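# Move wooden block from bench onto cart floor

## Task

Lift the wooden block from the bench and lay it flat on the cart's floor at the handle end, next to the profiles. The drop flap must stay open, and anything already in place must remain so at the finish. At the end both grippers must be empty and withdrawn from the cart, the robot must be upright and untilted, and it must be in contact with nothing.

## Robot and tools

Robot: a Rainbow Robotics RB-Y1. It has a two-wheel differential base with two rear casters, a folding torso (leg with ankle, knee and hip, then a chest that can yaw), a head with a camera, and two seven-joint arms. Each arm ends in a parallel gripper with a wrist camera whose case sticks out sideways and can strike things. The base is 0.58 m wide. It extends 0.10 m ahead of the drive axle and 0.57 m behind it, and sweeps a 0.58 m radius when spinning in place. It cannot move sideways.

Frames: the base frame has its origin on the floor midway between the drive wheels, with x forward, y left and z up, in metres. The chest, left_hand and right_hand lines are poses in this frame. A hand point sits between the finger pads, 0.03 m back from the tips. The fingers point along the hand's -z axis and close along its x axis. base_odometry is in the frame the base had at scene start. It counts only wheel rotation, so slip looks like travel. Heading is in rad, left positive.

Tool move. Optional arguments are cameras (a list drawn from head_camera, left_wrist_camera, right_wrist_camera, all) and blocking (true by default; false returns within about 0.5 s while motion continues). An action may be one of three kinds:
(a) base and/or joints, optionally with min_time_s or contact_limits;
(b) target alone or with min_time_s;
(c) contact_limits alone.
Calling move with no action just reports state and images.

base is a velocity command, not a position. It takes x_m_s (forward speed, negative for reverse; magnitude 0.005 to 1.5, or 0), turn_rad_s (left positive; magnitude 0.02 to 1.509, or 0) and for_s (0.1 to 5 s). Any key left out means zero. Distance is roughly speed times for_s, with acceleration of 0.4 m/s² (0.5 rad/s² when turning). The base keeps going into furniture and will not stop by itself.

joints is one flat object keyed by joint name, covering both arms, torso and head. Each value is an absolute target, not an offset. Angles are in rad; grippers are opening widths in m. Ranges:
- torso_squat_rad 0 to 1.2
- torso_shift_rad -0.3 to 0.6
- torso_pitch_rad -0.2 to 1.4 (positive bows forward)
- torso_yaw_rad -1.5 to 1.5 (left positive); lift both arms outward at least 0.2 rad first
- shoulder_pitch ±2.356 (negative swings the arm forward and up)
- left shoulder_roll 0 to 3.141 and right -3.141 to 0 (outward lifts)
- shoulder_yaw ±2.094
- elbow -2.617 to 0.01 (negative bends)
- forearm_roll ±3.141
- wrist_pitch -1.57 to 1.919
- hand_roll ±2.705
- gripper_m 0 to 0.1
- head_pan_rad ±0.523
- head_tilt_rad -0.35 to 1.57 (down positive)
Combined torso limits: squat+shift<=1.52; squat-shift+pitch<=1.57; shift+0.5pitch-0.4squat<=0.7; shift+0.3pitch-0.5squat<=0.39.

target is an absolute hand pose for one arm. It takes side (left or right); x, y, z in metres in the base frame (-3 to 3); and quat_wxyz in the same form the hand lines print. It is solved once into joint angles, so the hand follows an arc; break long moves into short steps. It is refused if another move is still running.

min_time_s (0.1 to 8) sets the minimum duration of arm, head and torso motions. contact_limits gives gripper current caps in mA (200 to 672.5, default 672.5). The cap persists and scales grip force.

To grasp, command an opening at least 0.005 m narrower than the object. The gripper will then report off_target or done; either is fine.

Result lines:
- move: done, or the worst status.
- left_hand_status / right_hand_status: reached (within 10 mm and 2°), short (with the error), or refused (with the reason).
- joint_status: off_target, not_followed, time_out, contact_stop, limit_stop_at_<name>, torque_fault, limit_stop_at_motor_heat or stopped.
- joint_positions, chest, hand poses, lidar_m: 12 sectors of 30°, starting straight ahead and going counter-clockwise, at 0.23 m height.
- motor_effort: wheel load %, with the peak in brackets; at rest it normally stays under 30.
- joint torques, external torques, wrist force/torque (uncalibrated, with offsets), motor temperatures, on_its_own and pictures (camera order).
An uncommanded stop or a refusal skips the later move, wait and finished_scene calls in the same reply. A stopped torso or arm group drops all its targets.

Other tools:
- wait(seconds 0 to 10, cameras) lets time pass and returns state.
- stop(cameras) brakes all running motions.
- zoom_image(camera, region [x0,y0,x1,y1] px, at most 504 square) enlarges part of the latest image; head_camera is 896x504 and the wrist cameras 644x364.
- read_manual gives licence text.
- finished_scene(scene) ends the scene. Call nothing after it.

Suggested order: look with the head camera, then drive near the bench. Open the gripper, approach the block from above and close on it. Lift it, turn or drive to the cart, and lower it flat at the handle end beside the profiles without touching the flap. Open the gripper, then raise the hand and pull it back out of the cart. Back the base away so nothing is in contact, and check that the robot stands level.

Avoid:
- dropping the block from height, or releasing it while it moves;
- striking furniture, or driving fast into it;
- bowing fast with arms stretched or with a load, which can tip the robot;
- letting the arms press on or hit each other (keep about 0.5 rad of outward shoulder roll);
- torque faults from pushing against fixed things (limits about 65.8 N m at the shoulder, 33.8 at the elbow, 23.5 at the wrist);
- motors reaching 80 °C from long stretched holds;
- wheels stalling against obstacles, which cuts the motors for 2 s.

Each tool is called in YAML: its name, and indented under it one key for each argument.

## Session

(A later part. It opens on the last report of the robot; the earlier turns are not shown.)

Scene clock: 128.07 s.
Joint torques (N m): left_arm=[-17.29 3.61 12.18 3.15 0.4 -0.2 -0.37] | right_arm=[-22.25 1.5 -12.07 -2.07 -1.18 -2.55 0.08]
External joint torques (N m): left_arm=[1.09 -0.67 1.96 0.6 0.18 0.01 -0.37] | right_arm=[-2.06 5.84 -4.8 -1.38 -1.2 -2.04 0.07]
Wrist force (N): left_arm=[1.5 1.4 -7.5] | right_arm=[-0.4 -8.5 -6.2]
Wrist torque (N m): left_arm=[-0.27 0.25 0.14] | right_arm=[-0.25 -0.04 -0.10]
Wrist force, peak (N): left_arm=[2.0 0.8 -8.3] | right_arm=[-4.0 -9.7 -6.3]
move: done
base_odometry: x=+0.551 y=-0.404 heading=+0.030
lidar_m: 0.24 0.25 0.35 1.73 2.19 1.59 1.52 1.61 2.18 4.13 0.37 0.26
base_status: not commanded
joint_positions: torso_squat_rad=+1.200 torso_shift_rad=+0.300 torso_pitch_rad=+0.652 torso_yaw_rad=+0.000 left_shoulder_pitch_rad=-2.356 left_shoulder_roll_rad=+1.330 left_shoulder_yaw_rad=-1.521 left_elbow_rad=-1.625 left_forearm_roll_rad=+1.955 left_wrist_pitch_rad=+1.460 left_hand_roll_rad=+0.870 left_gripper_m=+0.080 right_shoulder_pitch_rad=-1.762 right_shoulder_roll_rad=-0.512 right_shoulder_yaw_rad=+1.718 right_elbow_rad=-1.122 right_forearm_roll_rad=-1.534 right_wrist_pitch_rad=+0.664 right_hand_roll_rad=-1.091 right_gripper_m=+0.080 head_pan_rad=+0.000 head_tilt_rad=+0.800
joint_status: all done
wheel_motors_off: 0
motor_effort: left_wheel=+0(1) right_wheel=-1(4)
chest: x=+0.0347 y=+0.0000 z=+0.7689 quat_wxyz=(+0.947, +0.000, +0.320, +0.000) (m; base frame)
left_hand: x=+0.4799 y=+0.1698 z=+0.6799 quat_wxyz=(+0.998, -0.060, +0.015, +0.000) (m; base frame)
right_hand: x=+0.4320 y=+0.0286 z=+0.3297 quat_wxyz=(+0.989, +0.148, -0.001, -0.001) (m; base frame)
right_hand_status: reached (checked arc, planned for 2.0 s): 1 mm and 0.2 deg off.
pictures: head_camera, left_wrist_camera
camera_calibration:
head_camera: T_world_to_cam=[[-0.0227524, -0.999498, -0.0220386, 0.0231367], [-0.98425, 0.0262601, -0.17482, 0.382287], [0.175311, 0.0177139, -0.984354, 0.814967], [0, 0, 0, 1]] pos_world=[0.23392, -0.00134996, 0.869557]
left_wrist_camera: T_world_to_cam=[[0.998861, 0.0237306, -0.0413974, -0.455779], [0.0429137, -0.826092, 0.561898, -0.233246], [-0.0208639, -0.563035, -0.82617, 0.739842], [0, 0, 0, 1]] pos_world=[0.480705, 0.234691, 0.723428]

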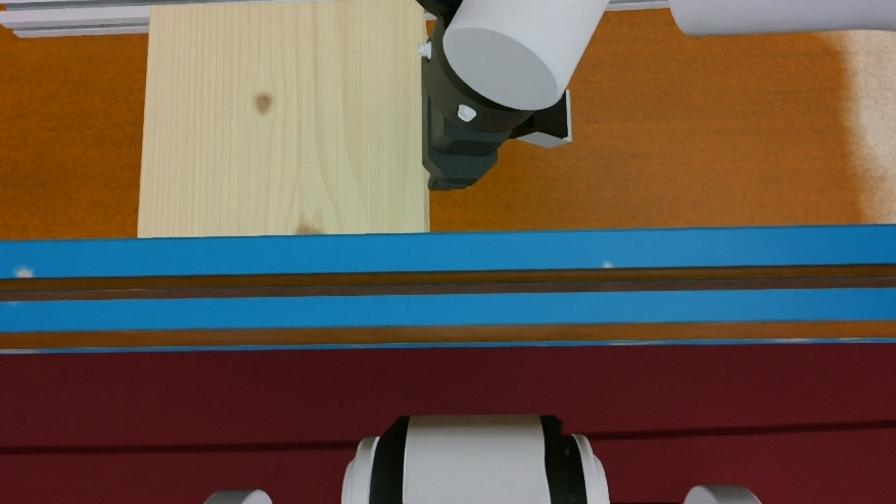

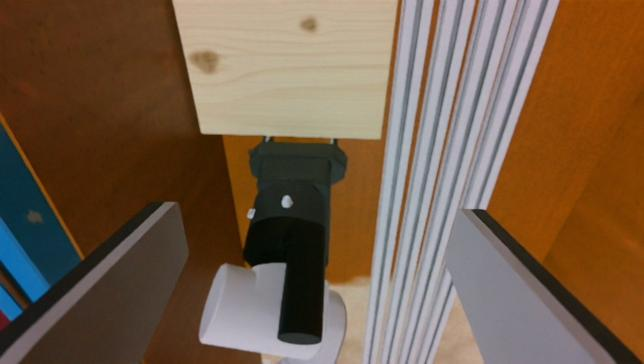

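move:
  target: {"side": "right", "x": 0.432, "y": 0.095, "z": 0.33, "quat_wxyz": [0.978, 0.208, 0.0, 0]}
  min_time_s: 2
  cameras: ["left_wrist_camera", "head_camera"]

Scene clock: 131.97 s.
Joint torques (N m): left_arm=[-17.47 3.36 11.95 3.24 0.38 -0.22 -0.34] | right_arm=[-21.45 4.65 -10.22 -3.54 -1.31 -2.02 0.31]
External joint torques (N m): left_arm=[0.92 -0.91 1.74 0.7 0.15 -0.01 -0.34] | right_arm=[-1.1 7.45 -3.6 -2.48 -1.22 -1.38 0.31]
Wrist force (N): left_arm=[1.5 1.4 -7.7] | right_arm=[2.0 -8.8 -4.7]
Wrist torque (N m): left_arm=[-0.27 0.26 0.10] | right_arm=[-0.23 0.01 -0.39]
Wrist force, peak (N): left_arm=[1.7 1.7 -8.4] | right_arm=[2.9 -10.7 -5.9]
move: done
base_odometry: x=+0.551 y=-0.404 heading=+0.030
lidar_m: 0.24 0.24 0.36 1.73 2.19 1.58 1.52 1.61 2.19 4.12 0.35 0.26
base_status: not commanded
joint_positions: torso_squat_rad=+1.200 torso_shift_rad=+0.300 torso_pitch_rad=+0.652 torso_yaw_rad=+0.000 left_shoulder_pitch_rad=-2.356 left_shoulder_roll_rad=+1.330 left_shoulder_yaw_rad=-1.521 left_elbow_rad=-1.625 left_forearm_roll_rad=+1.955 left_wrist_pitch_rad=+1.460 left_hand_roll_rad=+0.870 left_gripper_m=+0.080 right_shoulder_pitch_rad=-1.722 right_shoulder_roll_rad=-0.348 right_shoulder_yaw_rad=+1.634 right_elbow_rad=-0.910 right_forearm_roll_rad=-1.636 right_wrist_pitch_rad=+0.620 right_hand_roll_rad=-0.934 right_gripper_m=+0.080 head_pan_rad=+0.000 head_tilt_rad=+0.800
joint_status: all done
wheel_motors_off: 0
motor_effort: left_wheel=-1(2) right_wheel=-1(5)
chest: x=+0.0347 y=+0.0000 z=+0.7689 quat_wxyz=(+0.947, +0.000, +0.320, +0.000) (m; base frame)
left_hand: x=+0.4799 y=+0.1698 z=+0.6799 quat_wxyz=(+0.998, -0.060, +0.015, +0.000) (m; base frame)
right_hand: x=+0.4325 y=+0.0935 z=+0.3296 quat_wxyz=(+0.978, +0.207, -0.002, -0.001) (m; base frame)
right_hand_status: reached (checked arc, planned for 2.0 s): 2 mm and 0.3 deg off.
pictures: head_camera, left_wrist_camera
camera_calibration:
head_camera: T_world_to_cam=[[-0.0227524, -0.999498, -0.0220386, 0.023139], [-0.98425, 0.0262601, -0.17482, 0.382386], [0.175311, 0.0177139, -0.984354, 0.814949], [0, 0, 0, 1]] pos_world=[0.23402, -0.00134996, 0.869557]
left_wrist_camera: T_world_to_cam=[[0.998861, 0.0237306, -0.0413974, -0.455779], [0.0429137, -0.826092, 0.561898, -0.233246], [-0.0208639, -0.563035, -0.82617, 0.739842], [0, 0, 0, 1]] pos_world=[0.480705, 0.234691, 0.723428]

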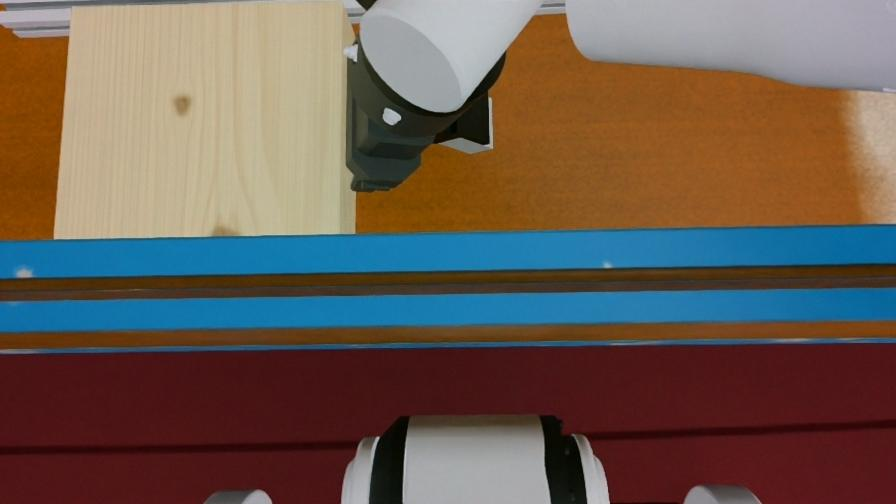

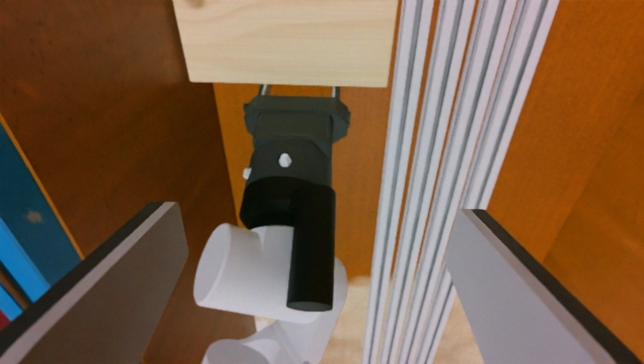

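move:
  target: {"side": "right", "x": 0.432, "y": 0.155, "z": 0.33, "quat_wxyz": [0.9659, 0.2588, 0.0, 0]}
  min_time_s: 2
  cameras: ["left_wrist_camera", "head_camera"]

Scene clock: 135.50 s.
Joint torques (N m): left_arm=[-17.64 3.46 11.96 3.17 0.3 -0.26 -0.24] | right_arm=[-17.24 9.87 -8.09 -4.87 -2.04 -1.28 -0.09]
External joint torques (N m): left_arm=[0.75 -0.82 1.75 0.62 0.07 -0.05 -0.24] | right_arm=[2.87 10.51 -3.52 -3.29 -1.78 -0.69 -0.1]
Wrist force (N): left_arm=[2.0 1.3 -7.3] | right_arm=[1.1 -10.4 -4.4]
Wrist torque (N m): left_arm=[-0.26 0.29 0.12] | right_arm=[-0.30 -0.11 0.15]
Wrist force, peak (N): left_arm=[0.6 1.8 -8.8] | right_arm=[3.7 -11.9 -2.6]
move: done
base_odometry: x=+0.551 y=-0.404 heading=+0.030
lidar_m: 0.23 0.24 0.35 1.73 2.20 1.60 1.53 1.60 2.19 4.11 0.37 0.25
base_status: not commanded
joint_positions: torso_squat_rad=+1.200 torso_shift_rad=+0.300 torso_pitch_rad=+0.652 torso_yaw_rad=+0.000 left_shoulder_pitch_rad=-2.356 left_shoulder_roll_rad=+1.330 left_shoulder_yaw_rad=-1.521 left_elbow_rad=-1.625 left_forearm_roll_rad=+1.955 left_wrist_pitch_rad=+1.460 left_hand_roll_rad=+0.870 left_gripper_m=+0.080 right_shoulder_pitch_rad=-1.680 right_shoulder_roll_rad=-0.114 right_shoulder_yaw_rad=+1.496 right_elbow_rad=-0.549 right_forearm_roll_rad=-1.788 right_wrist_pitch_rad=+0.623 right_hand_roll_rad=-0.633 right_gripper_m=+0.080 head_pan_rad=+0.000 head_tilt_rad=+0.800
joint_status: all done
wheel_motors_off: 0
motor_effort: left_wheel=-1(2) right_wheel=-2(3)
chest: x=+0.0346 y=+0.0000 z=+0.7689 quat_wxyz=(+0.947, +0.000, +0.320, +0.000) (m; base frame)
left_hand: x=+0.4799 y=+0.1698 z=+0.6800 quat_wxyz=(+0.998, -0.060, +0.015, +0.000) (m; base frame)
right_hand: x=+0.4332 y=+0.1533 z=+0.3301 quat_wxyz=(+0.966, +0.258, -0.003, -0.001) (m; base frame)
right_hand_status: reached (checked arc, planned for 2.0 s): 2 mm and 0.4 deg off.
pictures: head_camera, left_wrist_camera
camera_calibration:
head_camera: T_world_to_cam=[[-0.0227472, -0.999498, -0.0220457, 0.0231439], [-0.984213, 0.0262599, -0.17503, 0.382478], [0.175521, 0.0177162, -0.984316, 0.814983], [0, 0, 0, 1]] pos_world=[0.23392, -0.00134997, 0.869656]
left_wrist_camera: T_world_to_cam=[[0.998865, 0.0238466, -0.0412347, -0.455922], [0.0429181, -0.826087, 0.561905, -0.23331], [-0.020664, -0.563037, -0.826173, 0.739832], [0, 0, 0, 1]] pos_world=[0.480705, 0.23469, 0.723527]

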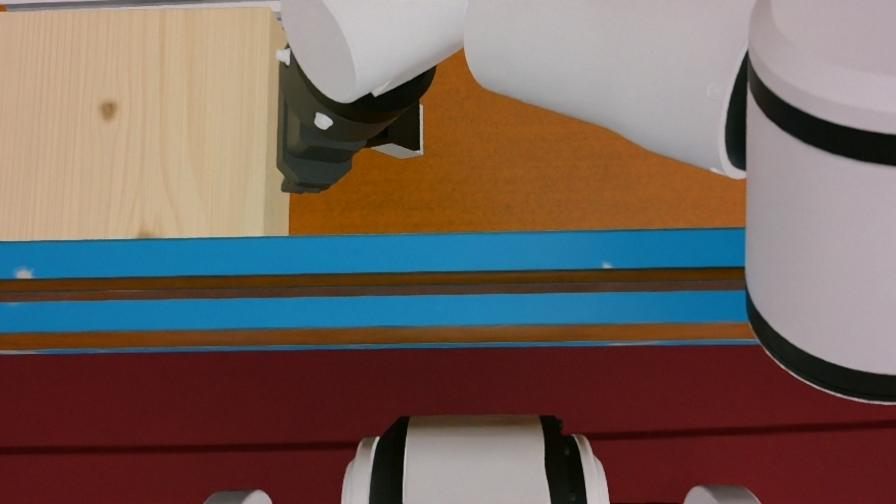

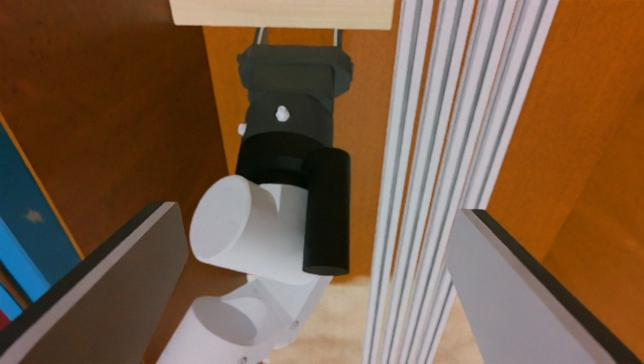

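move:
  target: {"side": "right", "x": 0.432, "y": 0.09, "z": 0.34, "quat_wxyz": [0.978, 0.208, 0.0, 0]}
  min_time_s: 1.2

move:
  target: {"side": "right", "x": 0.432, "y": -0.06, "z": 0.38, "quat_wxyz": [0.995, 0.0998, 0.0, 0]}
  min_time_s: 2

move:
  joints: {"torso_squat_rad": 0.6, "torso_shift_rad": 0.13, "head_tilt_rad": 0.6, "head_pan_rad": 0.4}
  min_time_s: 2.2
  cameras: ["head_camera", "left_wrist_camera"]

move:
  joints: {"torso_squat_rad": 0.1, "torso_shift_rad": 0.1, "torso_pitch_rad": 0.5}
  min_time_s: 1.8

move:
  base: {"x_m_s": -0.35, "for_s": 1.5}
  cameras: ["head_camera"]

Scene clock: 140.53 s.
Joint torques (N m): left_arm=[-17.4 3.51 11.88 3.07 0.27 -0.26 -0.31] | right_arm=[-22.32 -3.25 -5.8 -1.6 -0.1 -0.63 -0.02]
External joint torques (N m): left_arm=[0.99 -0.76 1.67 0.53 0.04 -0.05 -0.31] | right_arm=[-1.88 -0.09 1.26 -0.46 -0.02 0.02 -0.03]
Wrist force (N): left_arm=[0.8 1.9 -7.2] | right_arm=[-0.3 -1.4 -4.8]
Wrist torque (N m): left_arm=[-0.35 0.18 0.13] | right_arm=[0.05 0.07 -0.03]
Wrist force, peak (N): left_arm=[1.7 1.6 -8.3] | right_arm=[1.1 -11.1 -4.3]
move: done
base_odometry: x=+0.551 y=-0.404 heading=+0.030
lidar_m: 0.23 0.25 0.35 1.74 2.19 1.59 1.52 1.60 2.19 4.11 0.37 0.25
base_status: not commanded
joint_positions: torso_squat_rad=+1.200 torso_shift_rad=+0.300 torso_pitch_rad=+0.652 torso_yaw_rad=+0.000 left_shoulder_pitch_rad=-2.356 left_shoulder_roll_rad=+1.330 left_shoulder_yaw_rad=-1.521 left_elbow_rad=-1.625 left_forearm_roll_rad=+1.955 left_wrist_pitch_rad=+1.460 left_hand_roll_rad=+0.870 left_gripper_m=+0.080 right_shoulder_pitch_rad=-1.738 right_shoulder_roll_rad=-0.392 right_shoulder_yaw_rad=+1.630 right_elbow_rad=-0.982 right_forearm_roll_rad=-1.622 right_wrist_pitch_rad=+0.631 right_hand_roll_rad=-0.966 right_gripper_m=+0.080 head_pan_rad=+0.000 head_tilt_rad=+0.800
joint_status: all done
wheel_motors_off: 0
motor_effort: left_wheel=+1(2) right_wheel=-3(4)
chest: x=+0.0347 y=+0.0000 z=+0.7689 quat_wxyz=(+0.947, +0.000, +0.320, +0.000) (m; base frame)
left_hand: x=+0.4799 y=+0.1699 z=+0.6800 quat_wxyz=(+0.998, -0.060, +0.015, +0.000) (m; base frame)
right_hand: x=+0.4317 y=+0.0902 z=+0.3399 quat_wxyz=(+0.978, +0.209, +0.003, +0.001) (m; base frame)
right_hand_status: reached (checked arc, planned for 1.2 s): 0 mm and 0.3 deg off.
pictures: none

Scene clock: 142.87 s.
Joint torques (N m): left_arm=[-17.51 2.97 11.89 3.05 0.18 -0.27 -0.22] | right_arm=[-21.83 -7.4 -6.9 -1.32 0.2 -0.28 -0.25]
External joint torques (N m): left_arm=[0.88 -1.31 1.67 0.5 -0.05 -0.06 -0.22] | right_arm=[-2.41 -1.07 1.41 -0.65 0.13 0.08 -0.25]
Wrist force (N): left_arm=[1.9 1.1 -7.7] | right_arm=[-1.0 0.0 -5.4]
Wrist torque (N m): left_arm=[-0.22 0.35 0.11] | right_arm=[-0.06 -0.06 -0.02]
Wrist force, peak (N): left_arm=[1.5 2.0 -8.1] | right_arm=[-0.5 -0.1 -5.8]
move: done
base_odometry: x=+0.551 y=-0.404 heading=+0.030
lidar_m: 0.24 0.25 0.35 1.73 2.19 1.59 1.53 1.62 2.19 4.11 0.37 0.26
base_status: not commanded
joint_positions: torso_squat_rad=+1.200 torso_shift_rad=+0.300 torso_pitch_rad=+0.652 torso_yaw_rad=+0.000 left_shoulder_pitch_rad=-2.356 left_shoulder_roll_rad=+1.330 left_shoulder_yaw_rad=-1.521 left_elbow_rad=-1.625 left_forearm_roll_rad=+1.955 left_wrist_pitch_rad=+1.460 left_hand_roll_rad=+0.870 left_gripper_m=+0.080 right_shoulder_pitch_rad=-1.852 right_shoulder_roll_rad=-0.832 right_shoulder_yaw_rad=+1.743 right_elbow_rad=-1.497 right_forearm_roll_rad=-1.467 right_wrist_pitch_rad=+0.770 right_hand_roll_rad=-1.192 right_gripper_m=+0.080 head_pan_rad=+0.000 head_tilt_rad=+0.800
joint_status: all done
wheel_motors_off: 0
motor_effort: left_wheel=+2(3) right_wheel=-3(5)
chest: x=+0.0347 y=+0.0000 z=+0.7689 quat_wxyz=(+0.947, +0.000, +0.320, +0.000) (m; base frame)
left_hand: x=+0.4799 y=+0.1699 z=+0.6800 quat_wxyz=(+0.998, -0.060, +0.015, +0.000) (m; base frame)
right_hand: x=+0.4315 y=-0.0595 z=+0.3801 quat_wxyz=(+0.995, +0.101, +0.003, +0.001) (m; base frame)
right_hand_status: reached (checked arc, planned for 2.0 s): 1 mm and 0.4 deg off.
pictures: none

Scene clock: 145.37 s.
Joint torques (N m): left_arm=[-16.93 3.06 11.92 3.05 0.27 -0.28 -0.24] | right_arm=[-21.01 -7.25 -7.55 -0.72 0.12 -0.31 -0.31]
External joint torques (N m): left_arm=[1.46 -1.22 1.71 0.5 0.04 -0.08 -0.24] | right_arm=[-1.59 -0.92 0.76 -0.06 0.05 0.05 -0.31]
Wrist force (N): left_arm=[1.5 0.7 -8.2] | right_arm=[-0.6 0.0 -5.3]
Wrist torque (N m): left_arm=[-0.18 0.25 0.12] | right_arm=[-0.03 0.04 -0.01]
Wrist force, peak (N): left_arm=[0.5 1.3 -8.9] | right_arm=[-1.1 0.2 -5.8]
move: done
base_odometry: x=+0.551 y=-0.404 heading=+0.030
lidar_m: 0.23 0.25 0.35 1.73 2.20 1.60 1.53 1.60 2.19 4.13 0.35 0.24
base_status: not commanded
joint_positions: torso_squat_rad=+0.600 torso_shift_rad=+0.130 torso_pitch_rad=+0.652 torso_yaw_rad=+0.000 left_shoulder_pitch_rad=-2.356 left_shoulder_roll_rad=+1.330 left_shoulder_yaw_rad=-1.521 left_elbow_rad=-1.625 left_forearm_roll_rad=+1.955 left_wrist_pitch_rad=+1.460 left_hand_roll_rad=+0.870 left_gripper_m=+0.080 right_shoulder_pitch_rad=-1.852 right_shoulder_roll_rad=-0.832 right_shoulder_yaw_rad=+1.743 right_elbow_rad=-1.497 right_forearm_roll_rad=-1.467 right_wrist_pitch_rad=+0.770 right_hand_roll_rad=-1.192 right_gripper_m=+0.080 head_pan_rad=+0.400 head_tilt_rad=+0.600
joint_status: all done
wheel_motors_off: 0
motor_effort: left_wheel=+3(5) right_wheel=-3(5)
chest: x=+0.0346 y=+0.0001 z=+1.0993 quat_wxyz=(+0.947, +0.000, +0.320, +0.000) (m; base frame)
left_hand: x=+0.4798 y=+0.1699 z=+1.0104 quat_wxyz=(+0.998, -0.060, +0.015, +0.000) (m; base frame)
right_hand: x=+0.4314 y=-0.0594 z=+0.7105 quat_wxyz=(+0.995, +0.101, +0.003, +0.001) (m; base frame)
pictures: head_camera, left_wrist_camera
camera_calibration:
head_camera: T_world_to_cam=[[0.291588, -0.919927, -0.262128, 0.27487], [-0.905543, -0.177188, -0.385483, 0.688681], [0.30817, 0.34977, -0.884699, 0.993161], [0, 0, 0, 1]] pos_world=[0.237418, 0.0275079, 1.21617]
left_wrist_camera: T_world_to_cam=[[0.998865, 0.0238451, -0.0412367, -0.442191], [0.0429197, -0.826041, 0.561973, -0.419099], [-0.0206629, -0.563105, -0.826127, 1.01285], [0, 0, 0, 1]] pos_world=[0.480605, 0.23469, 1.05403]

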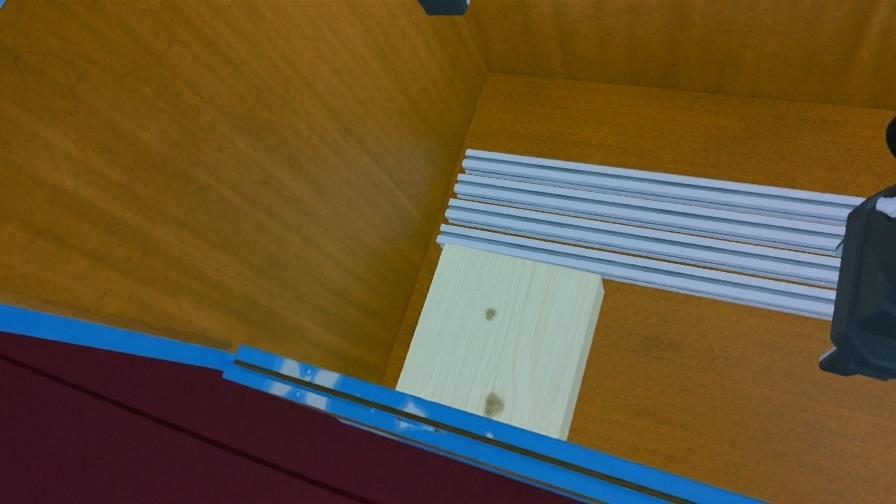

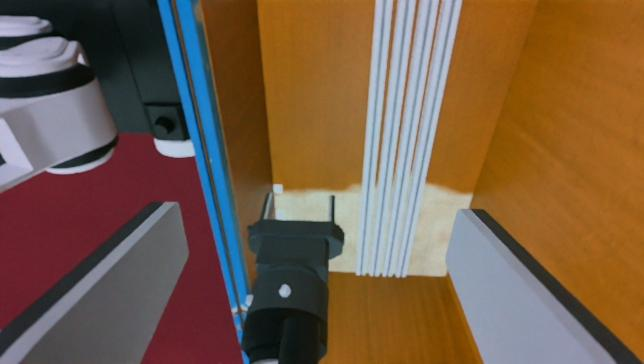

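Scene clock: 147.47 s.
Joint torques (N m): left_arm=[-16.88 2.94 11.06 3.82 0.06 -0.39 -0.33] | right_arm=[-21.82 -8.05 -8.08 0.62 0.33 -0.42 -0.17]
External joint torques (N m): left_arm=[1.02 -0.54 1.1 0.34 0.07 0.01 -0.32] | right_arm=[-1.04 -1.07 0.78 0.03 0.07 0.04 -0.18]
Wrist force (N): left_arm=[1.1 1.5 -7.4] | right_arm=[-1.8 0.2 -5.1]
Wrist torque (N m): left_arm=[-0.26 0.24 0.14] | right_arm=[-0.08 -0.05 -0.02]
Wrist force, peak (N): left_arm=[1.6 0.9 -8.4] | right_arm=[-1.0 0.3 -6.2]
move: done
base_odometry: x=+0.551 y=-0.404 heading=+0.030
lidar_m: 0.23 0.26 0.35 1.73 2.19 1.59 1.52 1.61 2.18 4.12 0.36 0.25
base_status: not commanded
joint_positions: torso_squat_rad=+0.100 torso_shift_rad=+0.100 torso_pitch_rad=+0.500 torso_yaw_rad=+0.000 left_shoulder_pitch_rad=-2.356 left_shoulder_roll_rad=+1.330 left_shoulder_yaw_rad=-1.521 left_elbow_rad=-1.625 left_forearm_roll_rad=+1.955 left_wrist_pitch_rad=+1.460 left_hand_roll_rad=+0.870 left_gripper_m=+0.080 right_shoulder_pitch_rad=-1.852 right_shoulder_roll_rad=-0.832 right_shoulder_yaw_rad=+1.743 right_elbow_rad=-1.497 right_forearm_roll_rad=-1.467 right_wrist_pitch_rad=+0.770 right_hand_roll_rad=-1.192 right_gripper_m=+0.080 head_pan_rad=+0.400 head_tilt_rad=+0.600
joint_status: all done
wheel_motors_off: 0
motor_effort: left_wheel=+4(5) right_wheel=-4(10)
chest: x=-0.0102 y=+0.0001 z=+1.2451 quat_wxyz=(+0.969, +0.000, +0.247, +0.000) (m; base frame)
left_hand: x=+0.4434 y=+0.1700 z=+1.2246 quat_wxyz=(+0.996, -0.060, -0.061, -0.005) (m; base frame)
right_hand: x=+0.4410 y=-0.0594 z=+0.9208 quat_wxyz=(+0.992, +0.101, -0.072, +0.009) (m; base frame)
pictures: none

Scene clock: 150.43 s.
Joint torques (N m): left_arm=[-16.97 2.69 11.28 3.7 0.05 -0.48 -0.33] | right_arm=[-22.09 -7.89 -8.39 0.91 0.17 -0.37 -0.12]
External joint torques (N m): left_arm=[0.92 -0.79 1.32 0.21 0.05 -0.07 -0.32] | right_arm=[-1.31 -0.9 0.48 0.32 -0.09 0.09 -0.13]
Wrist force (N): left_arm=[0.2 1.6 -7.9] | right_arm=[-1.5 0.2 -5.4]
Wrist torque (N m): left_arm=[-0.30 0.19 0.10] | right_arm=[-0.08 -0.05 0.00]
Wrist force, peak (N): left_arm=[-0.1 2.5 -8.4] | right_arm=[-2.0 0.2 -5.7]
move: done
base_odometry: x=+0.026 y=-0.419 heading=+0.029
lidar_m: 0.76 0.79 1.34 4.02 1.43 1.05 1.00 1.05 1.43 3.93 2.22 0.80
base_status: done (sent for 1.5 of 1.5 s)
joint_positions: torso_squat_rad=+0.100 torso_shift_rad=+0.100 torso_pitch_rad=+0.500 torso_yaw_rad=+0.000 left_shoulder_pitch_rad=-2.356 left_shoulder_roll_rad=+1.330 left_shoulder_yaw_rad=-1.521 left_elbow_rad=-1.625 left_forearm_roll_rad=+1.955 left_wrist_pitch_rad=+1.460 left_hand_roll_rad=+0.870 left_gripper_m=+0.080 right_shoulder_pitch_rad=-1.852 right_shoulder_roll_rad=-0.832 right_shoulder_yaw_rad=+1.743 right_elbow_rad=-1.497 right_forearm_roll_rad=-1.467 right_wrist_pitch_rad=+0.770 right_hand_roll_rad=-1.192 right_gripper_m=+0.080 head_pan_rad=+0.400 head_tilt_rad=+0.600
joint_status: not commanded
wheel_motors_off: 0
motor_effort: left_wheel=-15(38) right_wheel=+16(31)
chest: x=-0.0101 y=+0.0001 z=+1.2451 quat_wxyz=(+0.969, +0.000, +0.247, +0.000) (m; base frame)
left_hand: x=+0.4434 y=+0.1700 z=+1.2246 quat_wxyz=(+0.996, -0.060, -0.061, -0.005) (m; base frame)
right_hand: x=+0.4410 y=-0.0594 z=+0.9208 quat_wxyz=(+0.992, +0.101, -0.072, +0.009) (m; base frame)
pictures: head_camera
camera_calibration:
head_camera: T_world_to_cam=[[0.327885, -0.91993, -0.21499, 0.267794], [-0.836769, -0.177162, -0.518103, 0.870115], [0.438531, 0.349775, -0.827858, 1.06639], [0, 0, 0, 1]] pos_world=[0.172637, 0.027508, 1.3912]

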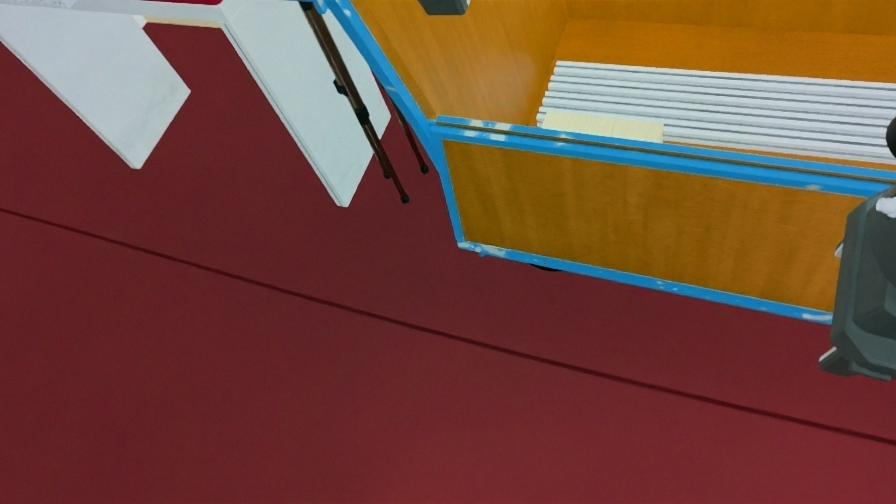

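finished_scene:
  scene: 2

The scene is finished: the task was done.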